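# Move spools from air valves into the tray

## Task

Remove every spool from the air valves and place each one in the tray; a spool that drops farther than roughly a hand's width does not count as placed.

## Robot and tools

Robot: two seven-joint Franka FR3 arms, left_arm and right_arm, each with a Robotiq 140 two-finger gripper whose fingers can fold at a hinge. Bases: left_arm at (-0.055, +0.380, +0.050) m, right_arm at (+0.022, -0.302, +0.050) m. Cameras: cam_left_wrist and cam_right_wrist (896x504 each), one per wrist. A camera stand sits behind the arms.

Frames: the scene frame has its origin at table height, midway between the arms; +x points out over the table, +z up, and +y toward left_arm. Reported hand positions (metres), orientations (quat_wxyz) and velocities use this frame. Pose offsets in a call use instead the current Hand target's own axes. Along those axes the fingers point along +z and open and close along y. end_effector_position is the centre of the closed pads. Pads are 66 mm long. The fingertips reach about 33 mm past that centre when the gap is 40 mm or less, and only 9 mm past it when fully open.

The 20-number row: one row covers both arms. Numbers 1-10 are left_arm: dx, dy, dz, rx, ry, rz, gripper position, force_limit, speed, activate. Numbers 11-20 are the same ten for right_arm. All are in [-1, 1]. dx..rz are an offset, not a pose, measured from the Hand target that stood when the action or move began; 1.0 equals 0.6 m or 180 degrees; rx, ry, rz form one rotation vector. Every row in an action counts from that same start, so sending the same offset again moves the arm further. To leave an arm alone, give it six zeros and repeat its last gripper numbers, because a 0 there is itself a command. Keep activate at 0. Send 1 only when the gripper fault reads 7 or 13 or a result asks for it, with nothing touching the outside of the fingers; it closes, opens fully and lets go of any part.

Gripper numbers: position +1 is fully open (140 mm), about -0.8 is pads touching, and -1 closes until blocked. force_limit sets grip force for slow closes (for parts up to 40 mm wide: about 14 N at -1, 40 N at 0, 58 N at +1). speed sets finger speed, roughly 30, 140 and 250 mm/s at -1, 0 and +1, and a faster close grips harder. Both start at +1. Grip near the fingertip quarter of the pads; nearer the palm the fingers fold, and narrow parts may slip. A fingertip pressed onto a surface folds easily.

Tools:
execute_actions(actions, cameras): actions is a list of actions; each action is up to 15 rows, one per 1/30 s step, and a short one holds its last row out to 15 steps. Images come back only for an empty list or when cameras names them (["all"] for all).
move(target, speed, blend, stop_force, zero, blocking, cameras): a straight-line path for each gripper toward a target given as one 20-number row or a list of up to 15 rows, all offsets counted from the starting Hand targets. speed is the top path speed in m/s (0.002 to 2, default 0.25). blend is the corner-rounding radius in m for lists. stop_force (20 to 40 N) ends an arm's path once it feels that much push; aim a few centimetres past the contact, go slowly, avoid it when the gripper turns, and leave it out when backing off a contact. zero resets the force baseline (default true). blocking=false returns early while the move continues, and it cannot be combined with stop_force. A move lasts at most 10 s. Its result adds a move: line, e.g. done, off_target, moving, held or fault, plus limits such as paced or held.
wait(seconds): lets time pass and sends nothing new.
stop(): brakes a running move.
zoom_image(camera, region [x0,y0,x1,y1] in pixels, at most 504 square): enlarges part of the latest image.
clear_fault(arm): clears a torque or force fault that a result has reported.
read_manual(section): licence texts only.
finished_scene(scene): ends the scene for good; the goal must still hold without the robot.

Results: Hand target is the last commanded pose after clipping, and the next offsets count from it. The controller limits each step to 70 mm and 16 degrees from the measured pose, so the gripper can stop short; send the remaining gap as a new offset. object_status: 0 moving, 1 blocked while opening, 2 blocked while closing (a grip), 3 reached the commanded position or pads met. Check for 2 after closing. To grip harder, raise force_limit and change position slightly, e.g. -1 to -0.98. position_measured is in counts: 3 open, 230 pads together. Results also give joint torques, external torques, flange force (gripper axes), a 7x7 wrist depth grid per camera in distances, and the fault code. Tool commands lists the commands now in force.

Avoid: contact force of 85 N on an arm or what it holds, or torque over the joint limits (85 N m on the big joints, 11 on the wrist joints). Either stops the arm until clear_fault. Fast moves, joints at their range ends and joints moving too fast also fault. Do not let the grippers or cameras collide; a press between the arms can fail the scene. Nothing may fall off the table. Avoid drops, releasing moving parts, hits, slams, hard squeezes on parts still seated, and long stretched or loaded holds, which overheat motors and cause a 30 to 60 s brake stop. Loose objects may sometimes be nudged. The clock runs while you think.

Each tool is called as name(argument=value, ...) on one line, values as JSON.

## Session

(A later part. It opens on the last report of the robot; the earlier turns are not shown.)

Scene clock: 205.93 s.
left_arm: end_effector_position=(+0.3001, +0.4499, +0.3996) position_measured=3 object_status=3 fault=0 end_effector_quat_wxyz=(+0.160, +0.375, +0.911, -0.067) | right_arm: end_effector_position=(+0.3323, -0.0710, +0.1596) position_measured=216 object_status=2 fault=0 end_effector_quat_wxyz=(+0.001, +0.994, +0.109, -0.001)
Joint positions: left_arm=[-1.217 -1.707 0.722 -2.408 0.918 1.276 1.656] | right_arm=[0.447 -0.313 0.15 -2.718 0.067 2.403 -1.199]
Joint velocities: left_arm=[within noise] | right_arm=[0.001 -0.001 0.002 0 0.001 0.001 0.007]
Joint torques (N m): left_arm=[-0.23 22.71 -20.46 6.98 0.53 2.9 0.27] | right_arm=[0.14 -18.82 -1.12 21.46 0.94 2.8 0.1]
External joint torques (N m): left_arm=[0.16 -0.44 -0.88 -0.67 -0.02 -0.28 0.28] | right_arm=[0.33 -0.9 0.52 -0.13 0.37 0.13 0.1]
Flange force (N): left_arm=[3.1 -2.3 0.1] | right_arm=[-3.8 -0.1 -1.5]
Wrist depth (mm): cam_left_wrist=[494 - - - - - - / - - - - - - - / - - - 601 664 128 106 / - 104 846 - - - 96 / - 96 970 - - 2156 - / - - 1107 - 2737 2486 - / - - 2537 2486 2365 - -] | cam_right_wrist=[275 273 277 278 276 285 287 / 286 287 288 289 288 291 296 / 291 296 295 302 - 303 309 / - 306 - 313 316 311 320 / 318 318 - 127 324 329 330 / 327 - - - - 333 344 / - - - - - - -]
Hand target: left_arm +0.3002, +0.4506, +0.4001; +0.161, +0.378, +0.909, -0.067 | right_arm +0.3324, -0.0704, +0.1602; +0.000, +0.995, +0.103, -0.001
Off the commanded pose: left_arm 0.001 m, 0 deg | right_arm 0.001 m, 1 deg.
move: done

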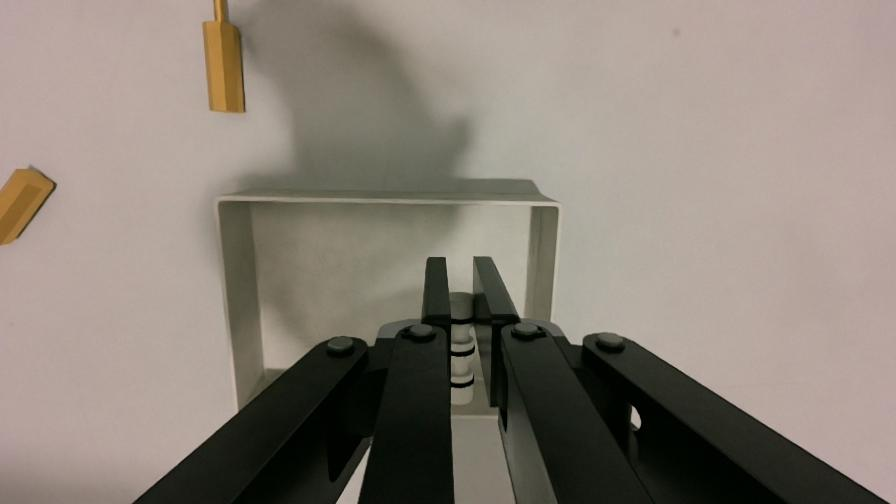

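move(target=[[0,0,0,0,0,0,1,1,1,0,0,0,0.14,0,0,0,-1,0,-1,0],[0,0,0,0,0,0,1,1,1,0,0,0,0.2012,0,0,0,-1,0,-1,0],[0,0,0,0,0,0,1,1,1,0,0,0,0.2012,0,0,0,-0.563,0,-1,0],[0,0,0,0,0,0,1,1,1,0,0,0,-0.02,0,0,0,-0.563,0,-1,0]], speed=[0.25,0.08,0.1,0.25], blend=[0.01,0,0,0], cameras=["cam_right_wrist"])

move(target=[[0,0,0,0,0,0,1,1,1,0,0.4139,0.041,0.08,0,0,0,-0.563,0,-1,0],[0,0,0,0,0,0,1,1,1,0,0.4139,0.041,0.15,0,0,0,-0.563,0,-1,0]], speed=[0.3,0.12], cameras=["cam_right_wrist"])

zoom_image(camera="cam_right_wrist", region=[360, 220, 560, 370])

Scene clock: 215.70 s.
left_arm: end_effector_position=(+0.3001, +0.4499, +0.3996) position_measured=3 object_status=3 fault=0 end_effector_quat_wxyz=(+0.160, +0.375, +0.911, -0.067) | right_arm: end_effector_position=(+0.3328, -0.0703, +0.1715) position_measured=200 object_status=3 fault=0 end_effector_quat_wxyz=(+0.000, +0.995, +0.100, +0.000)
Joint positions: left_arm=[-1.217 -1.707 0.722 -2.408 0.918 1.276 1.656] | right_arm=[0.462 -0.339 0.134 -2.707 0.063 2.369 -1.178]
Joint velocities: left_arm=[within noise] | right_arm=[0.001 0.001 -0.002 -0.001 -0.001 -0.004 -0.002]
Joint torques (N m): left_arm=[-0.19 22.69 -20.49 6.94 0.53 2.89 0.3] | right_arm=[0.75 -18.26 -1.8 22.27 0.6 2.4 -0.22]
External joint torques (N m): left_arm=[0.22 -0.46 -0.89 -0.75 -0.03 -0.3 0.31] | right_arm=[0.94 -0.73 -0.16 0.18 0.01 -0.28 -0.22]
Flange force (N): left_arm=[3.4 -2.5 0.3] | right_arm=[-2.3 0.6 -2.8]
Wrist depth (mm): cam_left_wrist=[- - - - - - - / 614 - - - - - - / 631 - 673 - - 128 106 / - 104 - 834 - - 96 / - 96 - - - 2214 - / - 1182 - - 2800 2768 - / - - - 2971 2832 2412 -] | cam_right_wrist=[288 286 289 290 293 298 297 / 296 298 300 302 304 305 306 / 305 302 307 312 312 319 318 / 317 286 - 316 323 331 332 / 331 331 - 124 335 - 341 / 343 341 - - - 88 - / 353 - - - - - -]
Hand target: left_arm +0.3002, +0.4506, +0.4001; +0.161, +0.378, +0.909, -0.067 | right_arm +0.3324, -0.0704, +0.1722; +0.000, +0.995, +0.103, -0.001
Off the commanded pose: left_arm 0.001 m, 0 deg | right_arm 0.001 m, 0 deg.
move: done

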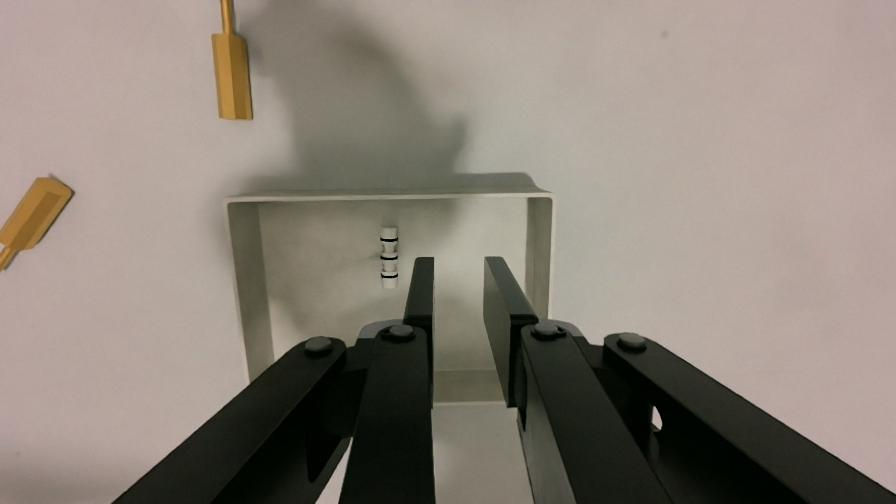

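Scene clock: 218.30 s.
left_arm: end_effector_position=(+0.3001, +0.4499, +0.3996) position_measured=3 object_status=3 fault=0 end_effector_quat_wxyz=(+0.160, +0.375, +0.911, -0.067) | right_arm: end_effector_position=(+0.5791, -0.0430, +0.0820) position_measured=200 object_status=3 fault=0 end_effector_quat_wxyz=(-0.001, +0.995, +0.099, -0.002)
Joint positions: left_arm=[-1.217 -1.707 0.722 -2.408 0.918 1.276 1.656] | right_arm=[0.338 0.446 0.048 -1.968 -0.026 2.409 -1.318]
Joint velocities: left_arm=[within noise] | right_arm=[0 -0.001 0.002 0 -0.001 0.004 -0.002]
Joint torques (N m): left_arm=[-0.22 22.7 -20.5 7.01 0.53 2.9 0.27] | right_arm=[0.25 -44.48 0.65 22.11 0.23 2.83 -0.22]
External joint torques (N m): left_arm=[0.15 -0.47 -0.83 -0.63 -0.02 -0.29 0.28] | right_arm=[0.74 -0.87 -0.08 0.5 -0.34 0.15 -0.22]
Flange force (N): left_arm=[3.1 -2.2 0.2] | right_arm=[-0.4 -0.5 -1.3]
Wrist depth (mm): cam_left_wrist=[- - 493 - - - - / - - - - - - - / - - - - - 137 106 / - 104 - - - - 96 / - 96 - - - 2511 - / - - - 2971 2800 2935 - / - - 491 2064 2486 2365 -] | cam_right_wrist=[207 208 210 210 213 215 217 / 214 216 217 219 220 221 224 / 221 223 225 226 229 232 233 / 230 231 233 233 239 240 242 / 190 191 194 127 223 250 252 / 188 186 - - - 88 259 / - - - 265 - - -]
Hand target: left_arm +0.3002, +0.4506, +0.4001; +0.161, +0.378, +0.909, -0.067 | right_arm +0.5804, -0.0435, +0.0819; +0.000, +0.995, +0.103, -0.001
Off the commanded pose: left_arm 0.001 m, 0 deg | right_arm 0.001 m, 1 deg.
move: done

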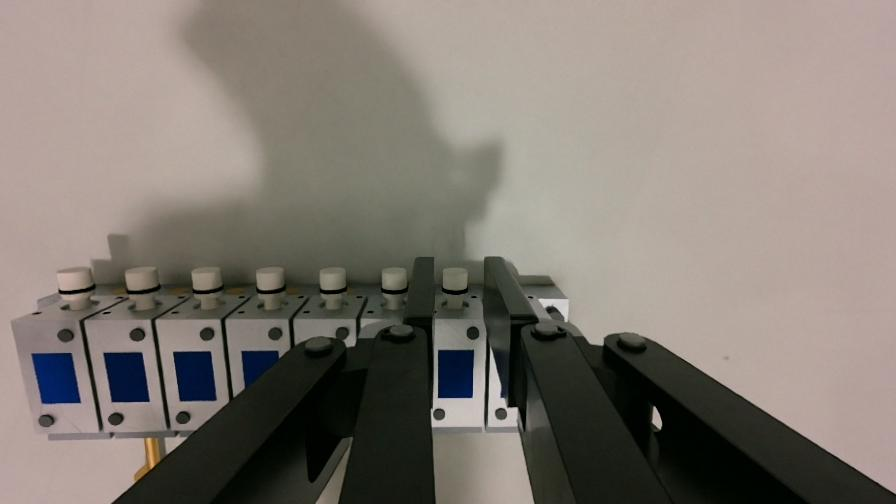

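Scaled by 2.520 from the camera's image (finer frame: 1280x720).

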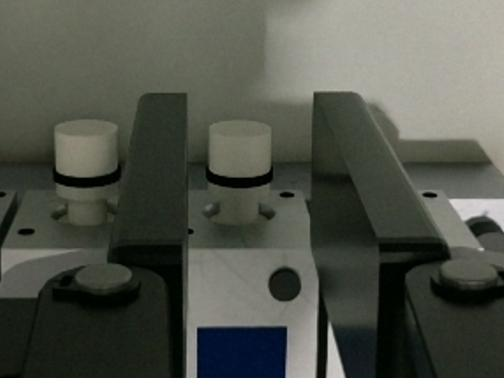

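move(target=[[0,0,0,0,0,0,1,1,1,0,0,0.001,0.02,0,0,0,-0.563,0,-1,0],[0,0,0,0,0,0,1,1,1,0,0,0.001,0.052,0,0,0,-0.563,0,-1,0],[0,0,0,0,0,0,1,1,1,0,0,0.001,0.052,0,0,0,-1,0,-1,0]], speed=0.08, cameras=["cam_right_wrist"])

move(target=[[0,0,0,0,0,0,1,1,1,0,0.1,0,0,0,0,0,-1,0,-1,0],[0,0,0,0,0,0,1,1,1,0,0.1,0,-0.182,0,0,0,-1,0,-1,0],[0,0,0,0,0,0,1,1,1,0,-0.4138,-0.0416,-0.1825,0,0,0,-1,0,-1,0]], speed=[0.05,0.2,0.3], blend=[0.01,0.03,0], cameras=["cam_right_wrist"])

move(target=[[0,0,0,0,0,0,1,1,1,0,0,0,0.14,0,0,0,-1,0,-1,0],[0,0,0,0,0,0,1,1,1,0,0,0,0.2012,0,0,0,-1,0,-1,0],[0,0,0,0,0,0,1,1,1,0,0,0,0.2012,0,0,0,-0.563,0,-1,0],[0,0,0,0,0,0,1,1,1,0,0,0,-0.02,0,0,0,-0.563,0,-1,0]], speed=[0.25,0.08,0.1,0.25], blend=[0.01,0,0,0], cameras=["cam_right_wrist"])

move(target=[[0,0,0,0,0,0,1,1,1,0,0.4148,-0.0045,0.08,0,0,0,-0.563,0,-1,0],[0,0,0,0,0,0,1,1,1,0,0.4148,-0.0045,0.15,0,0,0,-0.563,0,-1,0]], speed=[0.3,0.12], cameras=["cam_right_wrist"])

zoom_image(camera="cam_right_wrist", region=[360, 220, 560, 370])

Scene clock: 228.07 s.
left_arm: end_effector_position=(+0.3001, +0.4499, +0.3996) position_measured=3 object_status=3 fault=0 end_effector_quat_wxyz=(+0.160, +0.375, +0.911, -0.067) | right_arm: end_effector_position=(+0.5797, -0.0425, +0.0516) position_measured=216 object_status=0 fault=0 end_effector_quat_wxyz=(-0.002, +0.995, +0.100, -0.001)
Joint positions: left_arm=[-1.217 -1.707 0.722 -2.408 0.918 1.276 1.656] | right_arm=[0.339 0.503 0.047 -1.968 -0.03 2.47 -1.318]
Joint torques (N m): left_arm=[-0.19 22.73 -20.52 7 0.54 2.9 0.3] | right_arm=[-0.36 -45.09 -0.07 21.02 0.22 2.73 -0.13]
External joint torques (N m): left_arm=[0.1 -0.37 -0.88 -0.68 -0.02 -0.28 0.31] | right_arm=[0.17 -0.79 -0.89 0.26 -0.32 0.07 -0.13]
Flange force (N): left_arm=[2.9 -2.2 0.0] | right_arm=[-0.8 0.4 -1.3]
Wrist depth (mm): cam_left_wrist=[- 473 - 489 - 479 - / - 532 534 - - 564 - / - - - - - 128 107 / - 104 - - - - 96 / - 96 - - - 2214 - / - - - 2255 2866 2436 - / - - 474 1980 3480 2511 -] | cam_right_wrist=[179 181 182 183 185 187 188 / 187 186 189 190 191 192 195 / 193 194 196 198 200 202 203 / 200 201 204 203 206 208 - / - 167 181 120 210 216 219 / 156 155 - 74 - 88 229 / - - - - - - 236]
Hand target: left_arm +0.3002, +0.4506, +0.4001; +0.161, +0.378, +0.909, -0.067 | right_arm +0.5805, -0.0441, +0.0507; +0.000, +0.995, +0.103, -0.001
Off the commanded pose: left_arm 0.001 m, 0 deg | right_arm 0.002 m, 0 deg.
move: done

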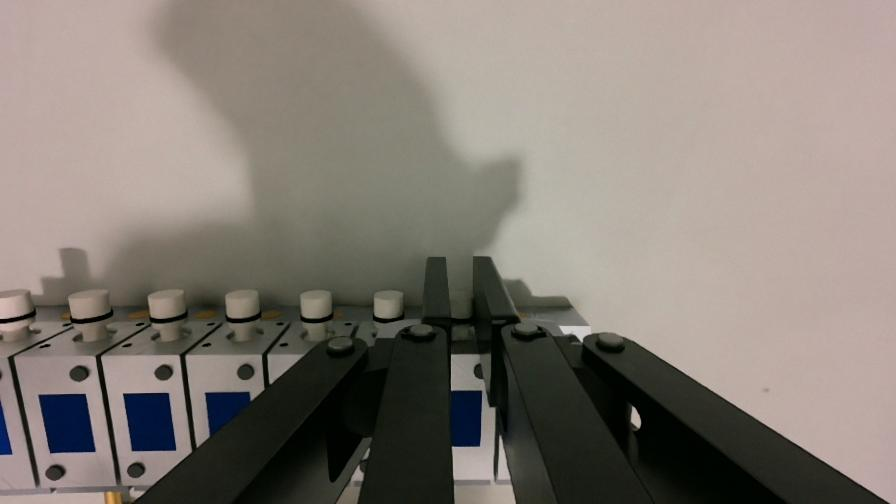

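Scene clock: 231.90 s.
left_arm: end_effector_position=(+0.3001, +0.4499, +0.3996) position_measured=3 object_status=3 fault=0 end_effector_quat_wxyz=(+0.160, +0.375, +0.911, -0.067) | right_arm: end_effector_position=(+0.3324, -0.0712, +0.1599) position_measured=216 object_status=2 fault=0 end_effector_quat_wxyz=(+0.001, +0.994, +0.109, -0.002)
Joint positions: left_arm=[-1.217 -1.707 0.722 -2.408 0.918 1.276 1.656] | right_arm=[0.432 -0.314 0.165 -2.718 0.074 2.402 -1.205]
Joint velocities: left_arm=[within noise] | right_arm=[-0.001 -0.001 0.001 0 0 -0.001 0.006]
Joint torques (N m): left_arm=[-0.14 22.76 -20.52 6.9 0.54 2.9 0.3] | right_arm=[0.13 -18.67 -1.24 21.42 0.92 2.79 0.08]
External joint torques (N m): left_arm=[0.12 -0.26 -0.91 -0.85 -0.03 -0.28 0.31] | right_arm=[0.3 -0.8 0.5 -0.19 0.35 0.13 0.07]
Flange force (N): left_arm=[2.9 -2.6 0.2] | right_arm=[-3.7 0.0 -1.2]
Wrist depth (mm): cam_left_wrist=[- - 494 - - - - / - - - - - - - / - 629 638 - - 128 106 / - 104 712 - - - 96 / - 97 - - - 2320 - / - - - - 2800 2591 - / - - - 3337 2900 - -] | cam_right_wrist=[275 274 277 278 282 281 285 / 285 283 290 290 291 295 299 / 293 295 296 298 308 308 307 / 298 301 311 300 316 312 321 / 323 295 318 120 110 328 335 / 330 - - - - 337 346 / - - - - - - -]
Hand target: left_arm +0.3002, +0.4506, +0.4001; +0.161, +0.378, +0.909, -0.067 | right_arm +0.3325, -0.0706, +0.1605; +0.000, +0.995, +0.103, -0.001
Off the commanded pose: left_arm 0.001 m, 0 deg | right_arm 0.001 m, 1 deg.
move: done

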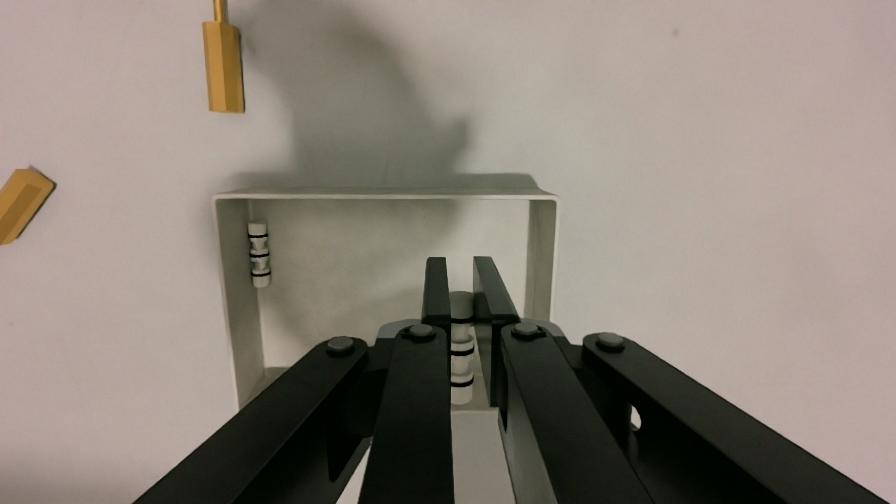

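Scene clock: 235.90 s.
left_arm: end_effector_position=(+0.3001, +0.4499, +0.3996) position_measured=3 object_status=3 fault=0 end_effector_quat_wxyz=(+0.160, +0.375, +0.911, -0.067) | right_arm: end_effector_position=(+0.3329, -0.0705, +0.1718) position_measured=200 object_status=3 fault=0 end_effector_quat_wxyz=(+0.000, +0.995, +0.100, +0.000)
Joint positions: left_arm=[-1.217 -1.707 0.722 -2.408 0.918 1.276 1.656] | right_arm=[0.447 -0.34 0.148 -2.707 0.07 2.368 -1.184]
Joint velocities: left_arm=[within noise] | right_arm=[0.001 -0.001 0 -0.001 0 -0.003 -0.001]
Joint torques (N m): left_arm=[-0.27 22.72 -20.51 6.98 0.52 2.91 0.29] | right_arm=[1.29 -18.29 -1.82 22.23 0.6 2.21 -0.28]
External joint torques (N m): left_arm=[0.09 -0.41 -0.91 -0.67 -0.04 -0.26 0.3] | right_arm=[1.51 -0.71 -0.02 0.06 0.01 -0.49 -0.28]
Flange force (N): left_arm=[2.9 -2.3 0.0] | right_arm=[-3.2 0.1 -3.4]
Wrist depth (mm): cam_left_wrist=[- - - - - - 474 / - - - - - 561 - / - - - - - 128 106 / - 105 - - - - 96 / - 96 - - - 2214 - / - - - 2511 2800 2511 - / - - - 2460 3248 - -] | cam_right_wrist=[278 286 290 294 296 295 297 / 297 296 298 300 - 304 307 / 305 309 307 310 308 317 318 / 320 291 316 317 328 329 - / 334 329 - 124 335 344 346 / - - - 306 - 88 371 / - - - - - - -]
Hand target: left_arm +0.3002, +0.4506, +0.4001; +0.161, +0.378, +0.909, -0.067 | right_arm +0.3325, -0.0706, +0.1725; +0.000, +0.995, +0.103, -0.001
Off the commanded pose: left_arm 0.001 m, 0 deg | right_arm 0.001 m, 0 deg.
move: done

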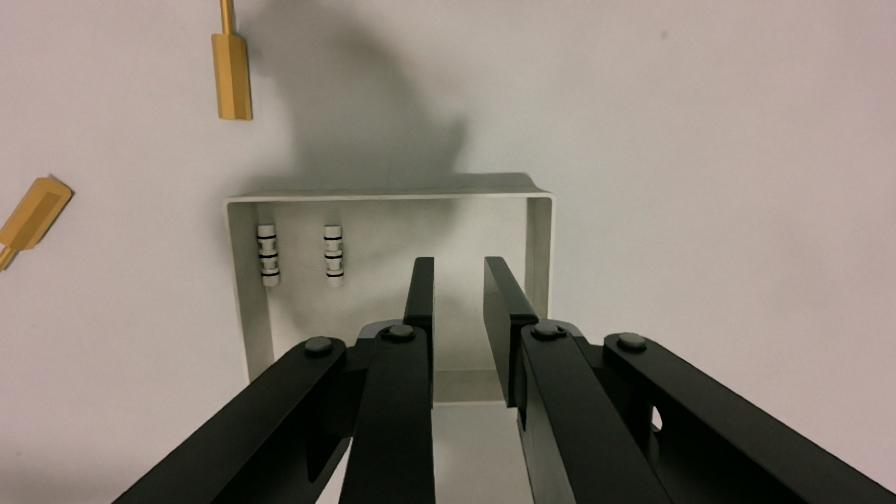

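Scene clock: 238.37 s.
left_arm: end_effector_position=(+0.3001, +0.4499, +0.3996) position_measured=3 object_status=3 fault=0 end_effector_quat_wxyz=(+0.160, +0.375, +0.911, -0.067) | right_arm: end_effector_position=(+0.5742, -0.0167, +0.0823) position_measured=200 object_status=3 fault=0 end_effector_quat_wxyz=(-0.001, +0.995, +0.100, -0.002)
Joint positions: left_arm=[-1.217 -1.707 0.722 -2.408 0.918 1.276 1.656] | right_arm=[0.353 0.464 0.076 -1.937 -0.045 2.396 -1.266]
Joint velocities: left_arm=[within noise] | right_arm=[0 -0.001 0 0 0 0.004 0]
Joint torques (N m): left_arm=[-0.25 22.75 -20.48 7.01 0.54 2.91 0.3] | right_arm=[0.24 -45.11 1.06 22.23 0.22 2.87 -0.15]
External joint torques (N m): left_arm=[0.01 -0.35 -0.8 -0.7 -0.02 -0.27 0.31] | right_arm=[0.76 -0.91 -0.12 0.43 -0.36 0.18 -0.15]
Flange force (N): left_arm=[2.6 -2.1 0.1] | right_arm=[-0.8 -0.6 -1.2]
Wrist depth (mm): cam_left_wrist=[- - - - - - 458 / 573 - - - - - - / - - - - 607 128 106 / - 104 - - - - 96 / - 96 - - - 2118 - / - 1160 - 2591 2800 2564 - / - - 455 1831 3163 2800 -] | cam_right_wrist=[207 209 211 211 214 212 217 / 214 216 217 220 222 - 225 / 224 224 226 228 230 233 234 / 231 231 228 232 - 241 243 / 194 187 195 126 188 251 253 / 248 - - 192 - 88 - / 256 - - 265 - - -]
Hand target: left_arm +0.3002, +0.4506, +0.4001; +0.161, +0.378, +0.909, -0.067 | right_arm +0.5754, -0.0169, +0.0822; +0.000, +0.995, +0.103, -0.001
Off the commanded pose: left_arm 0.001 m, 0 deg | right_arm 0.001 m, 0 deg.
move: done

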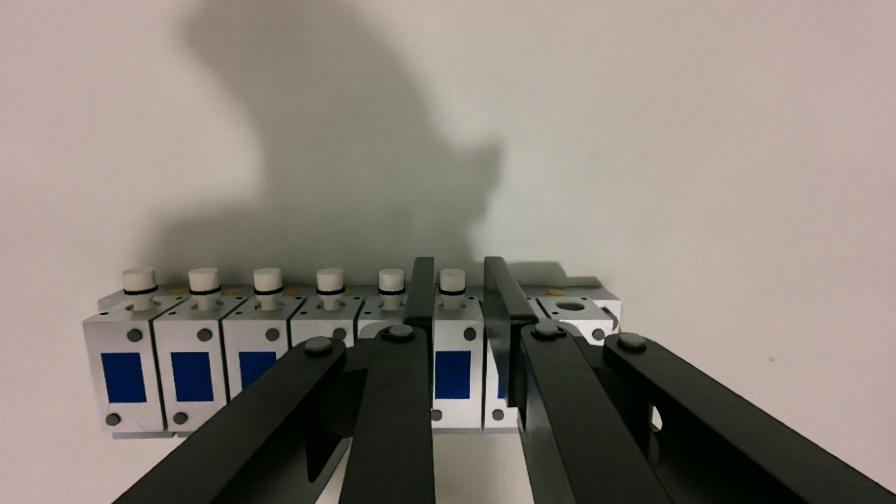

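Scaled by 2.520 from the camera's image (finer frame: 1280x720).

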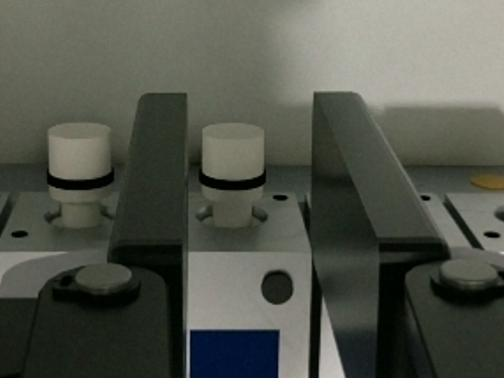

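move(target=[[0,0,0,0,0,0,1,1,1,0,0,-0.001,0.02,0,0,0,-0.563,0,-1,0],[0,0,0,0,0,0,1,1,1,0,0,-0.001,0.052,0,0,0,-0.563,0,-1,0],[0,0,0,0,0,0,1,1,1,0,0,-0.001,0.052,0,0,0,-1,0,-1,0]], speed=0.08)

move(target=[[0,0,0,0,0,0,1,1,1,0,0.1,0,0,0,0,0,-1,0,-1,0],[0,0,0,0,0,0,1,1,1,0,0.1,0,-0.182,0,0,0,-1,0,-1,0],[0,0,0,0,0,0,1,1,1,0,-0.4147,0.0058,-0.183,0,0,0,-1,0,-1,0]], speed=[0.05,0.2,0.3], blend=[0.01,0.03,0], cameras=["cam_right_wrist"])

move(target=[[0,0,0,0,0,0,1,1,1,0,0,0,0.14,0,0,0,-1,0,-1,0],[0,0,0,0,0,0,1,1,1,0,0,0,0.2015,0,0,0,-1,0,-1,0],[0,0,0,0,0,0,1,1,1,0,0,0,0.2015,0,0,0,-0.563,0,-1,0],[0,0,0,0,0,0,1,1,1,0,0,0,-0.02,0,0,0,-0.563,0,-1,0]], speed=[0.25,0.08,0.1,0.25], blend=[0.01,0,0,0], cameras=["cam_right_wrist"])

move(target=[[0,0,0,0,0,0,1,1,1,0,0.4155,-0.0525,0.08,0,0,0,-0.563,0,-1,0],[0,0,0,0,0,0,1,1,1,0,0.4155,-0.0525,0.15,0,0,0,-0.563,0,-1,0]], speed=[0.3,0.12], cameras=["cam_right_wrist"])

zoom_image(camera="cam_right_wrist", region=[360, 220, 560, 370])

Scene clock: 246.23 s.
left_arm: end_effector_position=(+0.3001, +0.4499, +0.3996) position_measured=3 object_status=3 fault=0 end_effector_quat_wxyz=(+0.160, +0.375, +0.911, -0.067) | right_arm: end_effector_position=(+0.5745, -0.0149, +0.0519) position_measured=216 object_status=0 fault=0 end_effector_quat_wxyz=(-0.001, +0.995, +0.103, -0.001)
Joint positions: left_arm=[-1.217 -1.707 0.722 -2.408 0.918 1.276 1.656] | right_arm=[0.359 0.521 0.072 -1.937 -0.051 2.456 -1.266]
Joint torques (N m): left_arm=[-0.23 22.76 -20.48 6.94 0.53 2.9 0.27] | right_arm=[-0.03 -45.72 0.35 21.29 0.36 2.66 -0.15]
External joint torques (N m): left_arm=[0.03 -0.34 -0.81 -0.76 -0.03 -0.29 0.28] | right_arm=[0.32 -0.71 -1.09 0.28 -0.18 -0.02 -0.15]
Flange force (N): left_arm=[2.7 -2.3 0.2] | right_arm=[-0.3 0.2 -1.2]
Wrist depth (mm): cam_left_wrist=[- - - - - - - / - - - - - 576 - / - - - - - 128 106 / - 104 - - - - 96 / - 96 - 690 970 2255 - / - - - 1903 2706 2648 - / - - 456 2118 - - -] | cam_right_wrist=[180 181 182 184 185 187 188 / 186 187 190 190 192 195 195 / 193 192 196 198 200 199 204 / 201 203 203 204 207 210 210 / 164 169 169 126 189 216 221 / 156 156 - 74 - 223 227 / 161 - - - - - 239]
Hand target: left_arm +0.3002, +0.4506, +0.4001; +0.161, +0.378, +0.909, -0.067 | right_arm +0.5753, -0.0163, +0.0510; +0.000, +0.995, +0.103, -0.001
Off the commanded pose: left_arm 0.001 m, 0 deg | right_arm 0.002 m, 0 deg.
move: done

Scene clock: 249.90 s.
left_arm: end_effector_position=(+0.3001, +0.4499, +0.3996) position_measured=3 object_status=3 fault=0 end_effector_quat_wxyz=(+0.160, +0.375, +0.911, -0.067) | right_arm: end_effector_position=(+0.3327, -0.0716, +0.1605) position_measured=216 object_status=2 fault=0 end_effector_quat_wxyz=(+0.001, +0.994, +0.108, -0.002)
Joint positions: left_arm=[-1.217 -1.707 0.722 -2.408 0.918 1.276 1.656] | right_arm=[0.426 -0.316 0.17 -2.717 0.077 2.4 -1.207]
Joint velocities: left_arm=[within noise] | right_arm=[0 0.001 0 0.001 0 0.001 0.005]
Joint torques (N m): left_arm=[-0.2 22.77 -20.46 7 0.53 2.9 0.31] | right_arm=[0.53 -18.7 -1.21 21.46 0.92 2.82 0.14]
External joint torques (N m): left_arm=[0.18 -0.38 -0.83 -0.66 -0.03 -0.29 0.32] | right_arm=[0.7 -0.74 0.58 -0.26 0.35 0.13 0.14]
Flange force (N): left_arm=[3.0 -2.2 0.1] | right_arm=[-4.1 -0.6 -1.0]
Wrist depth (mm): cam_left_wrist=[- - - - 493 - - / - - 559 - - - - / - - - - - 127 107 / - 104 - - - - 96 / - 96 - - - 2194 - / - - - - 2768 2648 - / - - 2971 3248 2935 - -] | cam_right_wrist=[276 275 278 283 284 285 289 / 285 286 288 290 293 294 299 / 293 296 298 252 298 305 - / 303 298 305 297 316 318 321 / - 318 - 120 325 329 333 / 335 - - - - 339 346 / - - - - - - -]
Hand target: left_arm +0.3002, +0.4506, +0.4001; +0.161, +0.378, +0.909, -0.067 | right_arm +0.3326, -0.0708, +0.1611; +0.000, +0.995, +0.103, -0.001
Off the commanded pose: left_arm 0.001 m, 0 deg | right_arm 0.001 m, 1 deg.
move: done

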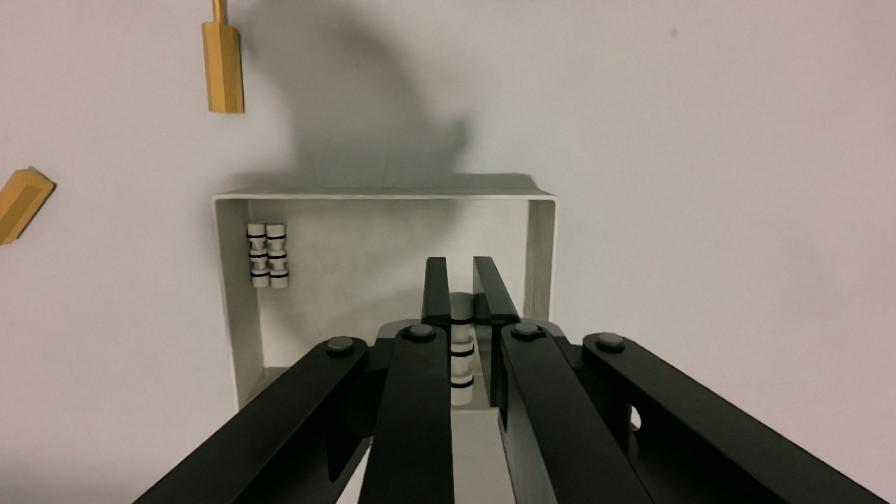

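Scene clock: 253.90 s.
left_arm: end_effector_position=(+0.3001, +0.4499, +0.3996) position_measured=3 object_status=3 fault=0 end_effector_quat_wxyz=(+0.160, +0.375, +0.911, -0.067) | right_arm: end_effector_position=(+0.3330, -0.0707, +0.1724) position_measured=200 object_status=3 fault=0 end_effector_quat_wxyz=(+0.000, +0.995, +0.100, +0.000)
Joint positions: left_arm=[-1.217 -1.707 0.722 -2.408 0.918 1.276 1.656] | right_arm=[0.442 -0.342 0.153 -2.706 0.073 2.366 -1.186]
Joint velocities: left_arm=[within noise] | right_arm=[0 0 -0.001 0 0.001 -0.004 -0.001]
Joint torques (N m): left_arm=[-0.26 22.71 -20.49 6.96 0.54 2.9 0.32] | right_arm=[1.12 -18.16 -1.57 22.22 0.58 2.32 -0.29]
External joint torques (N m): left_arm=[0.18 -0.46 -0.89 -0.68 -0.01 -0.28 0.33] | right_arm=[1.3 -0.74 0.22 0.11 -0.01 -0.36 -0.29]
Flange force (N): left_arm=[3.2 -2.3 0.2] | right_arm=[-3.0 0.0 -3.0]
Wrist depth (mm): cam_left_wrist=[- - - - - - - / - - - 554 - - - / - - - - - 127 107 / - 104 - - - - 96 / - 96 - - - 2235 - / - - - 1303 2768 2511 - / - - 3292 3636 2648 2564 -] | cam_right_wrist=[287 294 293 293 294 303 298 / 287 297 299 300 303 - 310 / - 310 305 313 318 318 325 / 315 298 320 - 328 - 331 / 331 331 329 124 336 343 345 / 345 344 - - - 88 359 / - - - - - - -]
Hand target: left_arm +0.3002, +0.4506, +0.4001; +0.161, +0.378, +0.909, -0.067 | right_arm +0.3326, -0.0708, +0.1731; +0.000, +0.995, +0.103, -0.001
Off the commanded pose: left_arm 0.001 m, 0 deg | right_arm 0.001 m, 0 deg.
move: done

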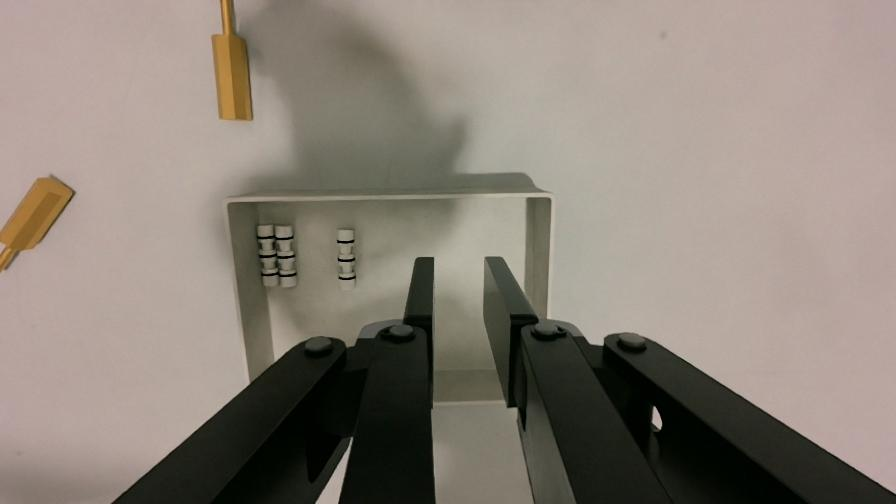

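Scene clock: 256.30 s.
left_arm: end_effector_position=(+0.3001, +0.4499, +0.3996) position_measured=3 object_status=3 fault=0 end_effector_quat_wxyz=(+0.160, +0.375, +0.911, -0.067) | right_arm: end_effector_position=(+0.5687, +0.0113, +0.0828) position_measured=200 object_status=3 fault=0 end_effector_quat_wxyz=(-0.001, +0.995, +0.101, -0.002)
Joint positions: left_arm=[-1.217 -1.707 0.722 -2.408 0.918 1.276 1.656] | right_arm=[0.378 0.486 0.096 -1.901 -0.06 2.38 -1.216]
Joint velocities: left_arm=[within noise] | right_arm=[-0.001 0 -0.002 -0.002 -0.001 0.005 0.002]
Joint torques (N m): left_arm=[-0.19 22.74 -20.54 7 0.53 2.9 0.28] | right_arm=[0.57 -45.85 1.24 22.42 0.24 2.71 -0.07]
External joint torques (N m): left_arm=[0.11 -0.34 -0.91 -0.71 -0.03 -0.28 0.29] | right_arm=[0.92 -1.07 -0.48 0.57 -0.35 0.04 -0.07]
Flange force (N): left_arm=[2.8 -2.4 0.0] | right_arm=[-0.4 -0.9 -1.6]
Wrist depth (mm): cam_left_wrist=[- - 507 - - - - / - - - - - - - / - - - - - 128 107 / - 104 - - - - 96 / - 96 - - 974 2194 - / - - - 601 2737 2276 - / - - 434 532 2832 2137 -] | cam_right_wrist=[208 209 211 212 214 215 217 / 214 216 216 220 221 224 224 / 223 224 226 229 230 232 234 / 231 232 - 233 239 240 240 / 241 218 197 127 126 249 255 / 249 189 - - - 88 264 / - - - - - - 271]
Hand target: left_arm +0.3002, +0.4506, +0.4001; +0.161, +0.378, +0.909, -0.067 | right_arm +0.5700, +0.0112, +0.0828; +0.000, +0.995, +0.103, -0.001
Off the commanded pose: left_arm 0.001 m, 0 deg | right_arm 0.001 m, 0 deg.
move: done

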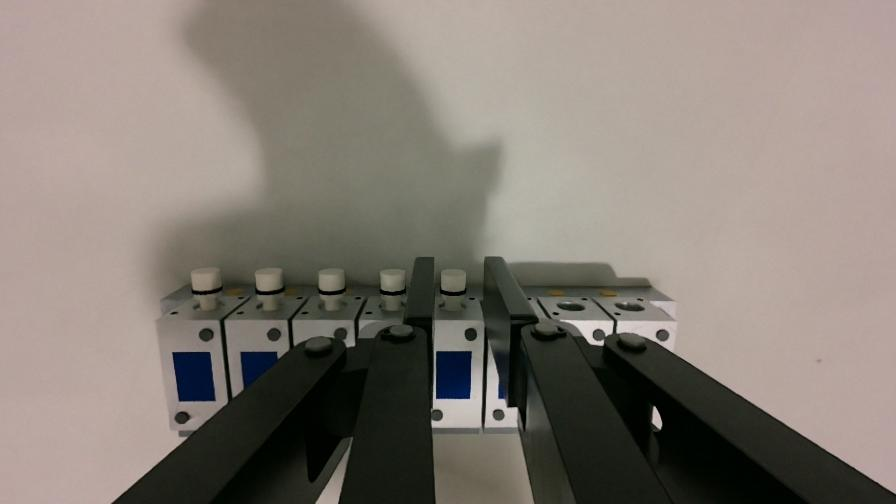

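Scaled by 2.520 from the camera's image (finer frame: 1280x720).

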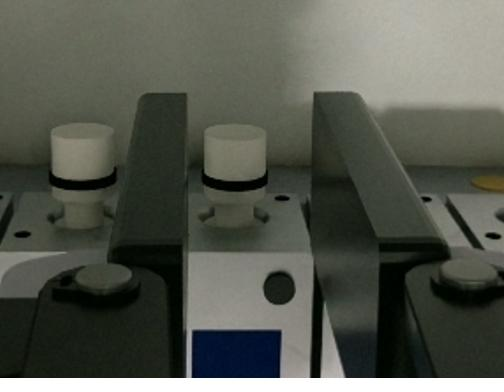

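move(target=[[0,0,0,0,0,0,1,1,1,0,0,-0.0005,0.02,0,0,0,-0.563,0,-1,0],[0,0,0,0,0,0,1,1,1,0,0,-0.0005,0.0535,0,0,0,-0.563,0,-1,0],[0,0,0,0,0,0,1,1,1,0,0,-0.0005,0.0535,0,0,0,-1,0,-1,0]], speed=0.08)

move(target=[[0,0,0,0,0,0,1,1,1,0,0.1,0,0,0,0,0,-1,0,-1,0],[0,0,0,0,0,0,1,1,1,0,0.1,0,-0.182,0,0,0,-1,0,-1,0],[0,0,0,0,0,0,1,1,1,0,-0.4152,0.0535,-0.1833,0,0,0,-1,0,-1,0]], speed=[0.05,0.2,0.3], blend=[0.01,0.03,0], cameras=["cam_right_wrist"])

move(target=[[0,0,0,0,0,0,1,1,1,0,0,0,0.14,0,0,0,-1,0,-1,0],[0,0,0,0,0,0,1,1,1,0,0,0,0.2015,0,0,0,-1,0,-1,0],[0,0,0,0,0,0,1,1,1,0,0,0,0.2015,0,0,0,-0.563,0,-1,0],[0,0,0,0,0,0,1,1,1,0,0,0,-0.02,0,0,0,-0.563,0,-1,0]], speed=[0.25,0.08,0.1,0.25], blend=[0.01,0,0,0], cameras=["cam_right_wrist"])

move(target=[[0,0,0,0,0,0,1,1,1,0,0.4162,-0.0998,0.08,0,0,0,-0.563,0,-1,0],[0,0,0,0,0,0,1,1,1,0,0.4162,-0.0998,0.15,0,0,0,-0.563,0,-1,0]], speed=[0.3,0.12], cameras=["cam_right_wrist"])

zoom_image(camera="cam_right_wrist", region=[360, 220, 560, 370])

Scene clock: 264.30 s.
left_arm: end_effector_position=(+0.3001, +0.4499, +0.3996) position_measured=3 object_status=3 fault=0 end_effector_quat_wxyz=(+0.160, +0.375, +0.911, -0.067) | right_arm: end_effector_position=(+0.5692, +0.0126, +0.0515) position_measured=216 object_status=0 fault=0 end_effector_quat_wxyz=(-0.001, +0.995, +0.103, -0.001)
Joint positions: left_arm=[-1.217 -1.707 0.722 -2.408 0.918 1.276 1.656] | right_arm=[0.388 0.543 0.087 -1.9 -0.065 2.44 -1.216]
Joint torques (N m): left_arm=[-0.21 22.76 -20.55 6.96 0.55 2.91 0.29] | right_arm=[0.18 -46.37 0.72 21.44 0.44 2.7 -0.12]
External joint torques (N m): left_arm=[0.21 -0.43 -1 -0.63 -0.01 -0.26 0.3] | right_arm=[0.73 -0.64 -0.89 0.26 -0.12 0.02 -0.12]
Flange force (N): left_arm=[3.1 -2.3 -0.1] | right_arm=[-0.4 -0.5 -0.9]
Wrist depth (mm): cam_left_wrist=[- - - - - 471 - / - - - - - - - / - - - - - 128 106 / - 104 - - - - 96 / - 96 - - - 2156 - / - - - 633 2706 2706 - / - - 432 572 2486 - -] | cam_right_wrist=[180 182 182 183 185 188 189 / 186 186 190 190 192 193 196 / 191 194 196 198 198 201 203 / 201 201 202 203 207 207 210 / 207 170 - 127 196 212 220 / 214 154 - - - 160 229 / 222 - - - - - 236]
Hand target: left_arm +0.3002, +0.4506, +0.4001; +0.161, +0.378, +0.909, -0.067 | right_arm +0.5699, +0.0115, +0.0507; +0.000, +0.995, +0.103, -0.001
Off the commanded pose: left_arm 0.001 m, 0 deg | right_arm 0.002 m, 0 deg.
move: done

Scene clock: 267.70 s.
left_arm: end_effector_position=(+0.3001, +0.4499, +0.3996) position_measured=3 object_status=3 fault=0 end_effector_quat_wxyz=(+0.160, +0.375, +0.911, -0.067) | right_arm: end_effector_position=(+0.3330, -0.0723, +0.1603) position_measured=216 object_status=2 fault=0 end_effector_quat_wxyz=(+0.002, +0.994, +0.108, -0.002)
Joint positions: left_arm=[-1.217 -1.707 0.722 -2.408 0.918 1.276 1.656] | right_arm=[0.428 -0.315 0.167 -2.717 0.074 2.4 -1.206]
Joint velocities: left_arm=[within noise] | right_arm=[0 -0.001 0 -0.001 0.004 0.003 0.005]
Joint torques (N m): left_arm=[-0.22 22.75 -20.5 6.98 0.53 2.9 0.3] | right_arm=[0.66 -18.61 -1.14 21.48 0.95 2.75 0.07]
External joint torques (N m): left_arm=[0.12 -0.36 -0.87 -0.66 -0.02 -0.28 0.31] | right_arm=[0.89 -0.72 0.67 -0.25 0.38 0.06 0.07]
Flange force (N): left_arm=[2.8 -2.2 0.0] | right_arm=[-4.1 -0.9 -1.2]
Wrist depth (mm): cam_left_wrist=[- - 503 500 - - - / - - 564 - - - - / - - 609 - - 128 112 / - 104 764 - - - 96 / - 96 - - - 2298 - / - - - 2619 2800 2619 - / - - - 3480 - - -] | cam_right_wrist=[275 275 278 277 282 284 285 / 284 286 288 294 290 299 296 / - 294 304 297 303 295 308 / 307 304 306 - 313 321 319 / 317 294 323 126 120 330 333 / 329 - - - - 339 342 / 343 - - - - - -]
Hand target: left_arm +0.3002, +0.4506, +0.4001; +0.161, +0.378, +0.909, -0.067 | right_arm +0.3328, -0.0710, +0.1609; +0.000, +0.995, +0.103, -0.001
Off the commanded pose: left_arm 0.001 m, 0 deg | right_arm 0.001 m, 1 deg.
move: done

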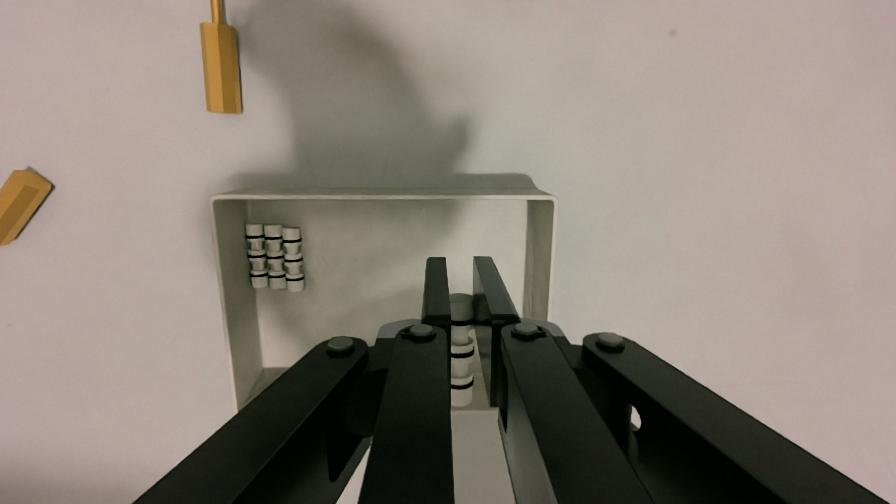

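Scene clock: 271.70 s.
left_arm: end_effector_position=(+0.3001, +0.4499, +0.3996) position_measured=3 object_status=3 fault=0 end_effector_quat_wxyz=(+0.160, +0.375, +0.911, -0.067) | right_arm: end_effector_position=(+0.3333, -0.0709, +0.1722) position_measured=200 object_status=3 fault=0 end_effector_quat_wxyz=(+0.000, +0.995, +0.100, +0.000)
Joint positions: left_arm=[-1.217 -1.707 0.722 -2.408 0.918 1.276 1.656] | right_arm=[0.444 -0.341 0.15 -2.706 0.071 2.366 -1.186]
Joint velocities: left_arm=[within noise] | right_arm=[0 0 -0.001 -0.001 0 -0.005 -0.003]
Joint torques (N m): left_arm=[-0.25 22.73 -20.52 6.95 0.54 2.91 0.31] | right_arm=[1.13 -18.18 -1.56 22.25 0.6 2.31 -0.33]
External joint torques (N m): left_arm=[0.07 -0.36 -0.87 -0.77 -0.02 -0.28 0.32] | right_arm=[1.3 -0.78 0.19 0.19 0.01 -0.37 -0.33]
Flange force (N): left_arm=[2.9 -2.4 0.2] | right_arm=[-2.9 0.0 -3.2]
Wrist depth (mm): cam_left_wrist=[- 519 - - - - - / - - - - - - - / - - - - - 128 105 / - 104 725 - - - 96 / - 96 - - - 2276 - / - - - 2768 2800 2365 - / - - 2971 3292 2511 - -] | cam_right_wrist=[291 288 290 292 293 296 - / 300 300 303 303 304 - 313 / 305 309 313 309 304 317 320 / 319 307 318 319 - - 333 / 332 347 - 124 336 - 345 / 345 - - - - 83 364 / - - - - - - -]
Hand target: left_arm +0.3002, +0.4506, +0.4001; +0.161, +0.378, +0.909, -0.067 | right_arm +0.3328, -0.0710, +0.1729; +0.000, +0.995, +0.103, -0.001
Off the commanded pose: left_arm 0.001 m, 0 deg | right_arm 0.001 m, 0 deg.
move: done

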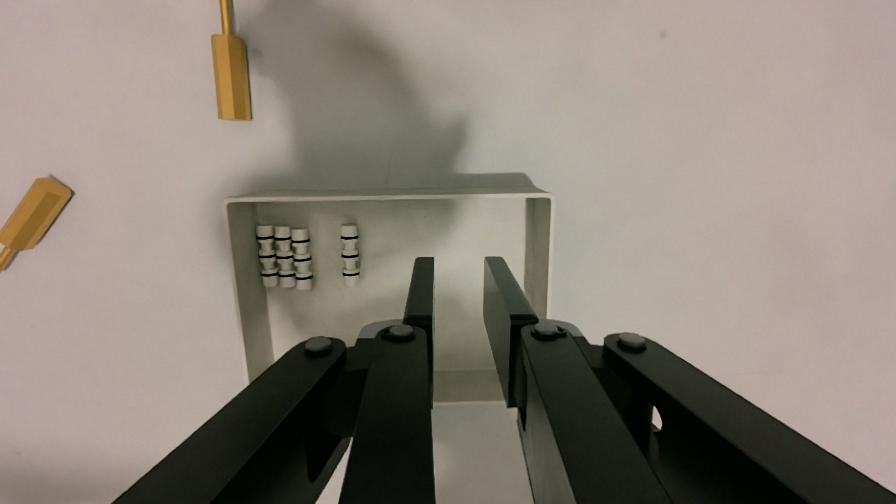

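Scene clock: 274.13 s.
left_arm: end_effector_position=(+0.3001, +0.4499, +0.3996) position_measured=3 object_status=3 fault=0 end_effector_quat_wxyz=(+0.160, +0.375, +0.911, -0.067) | right_arm: end_effector_position=(+0.5636, +0.0386, +0.0826) position_measured=200 object_status=3 fault=0 end_effector_quat_wxyz=(+0.000, +0.994, +0.106, -0.002)
Joint positions: left_arm=[-1.217 -1.707 0.722 -2.408 0.918 1.276 1.656] | right_arm=[0.424 0.511 0.093 -1.858 -0.061 2.363 -1.183]
Joint velocities: left_arm=[within noise] | right_arm=[0.001 0.001 -0.003 0.001 0.001 0.004 0]
Joint torques (N m): left_arm=[-0.23 22.73 -20.47 6.94 0.53 2.91 0.29] | right_arm=[0.85 -46.71 0.68 22.57 0.6 2.81 0.09]
External joint torques (N m): left_arm=[0.12 -0.4 -0.84 -0.76 -0.03 -0.28 0.31] | right_arm=[1.38 -1.05 -0.93 0.57 0.01 0.16 0.09]
Flange force (N): left_arm=[3.0 -2.4 0.3] | right_arm=[-0.7 -1.5 -1.3]
Wrist depth (mm): cam_left_wrist=[- - 483 530 - 510 - / - - - - - 516 518 / - - - - - 127 112 / - 104 752 - - - 96 / - 97 - 609 - 2276 - / - - - 1275 2866 2388 - / - - 416 514 3045 - -] | cam_right_wrist=[208 209 211 212 214 216 219 / 214 216 218 220 222 224 226 / 223 223 225 228 230 233 234 / 231 231 234 235 239 242 243 / 237 219 194 125 127 193 254 / 249 247 - - - 88 263 / 256 - - - - - -]
Hand target: left_arm +0.3002, +0.4506, +0.4001; +0.161, +0.378, +0.909, -0.067 | right_arm +0.5648, +0.0388, +0.0827; +0.000, +0.995, +0.103, -0.001
Off the commanded pose: left_arm 0.001 m, 0 deg | right_arm 0.001 m, 0 deg.
move: done

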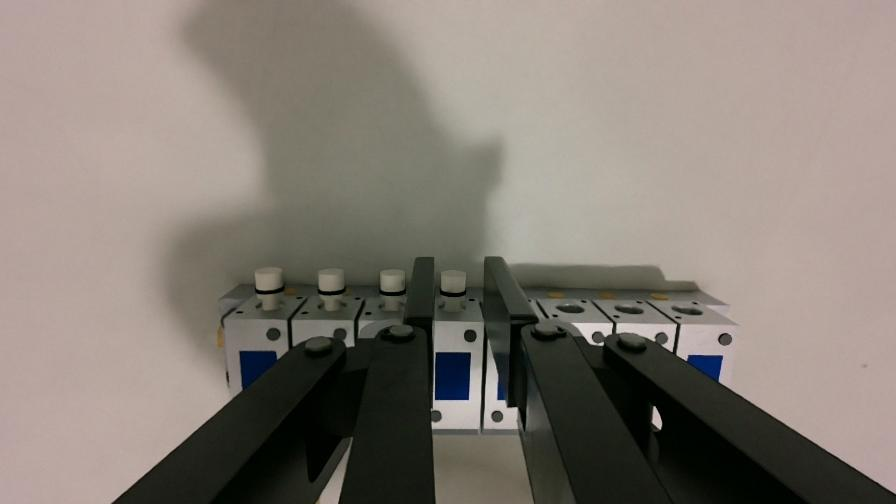

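Scaled by 2.520 from the camera's image (finer frame: 1280x720).

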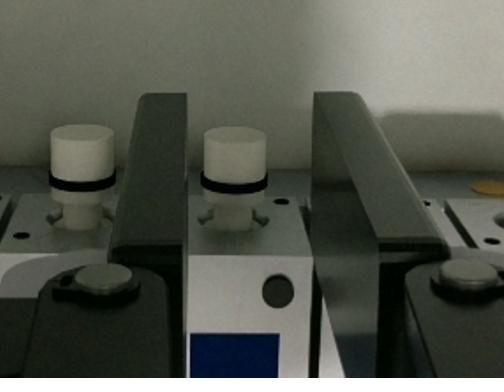

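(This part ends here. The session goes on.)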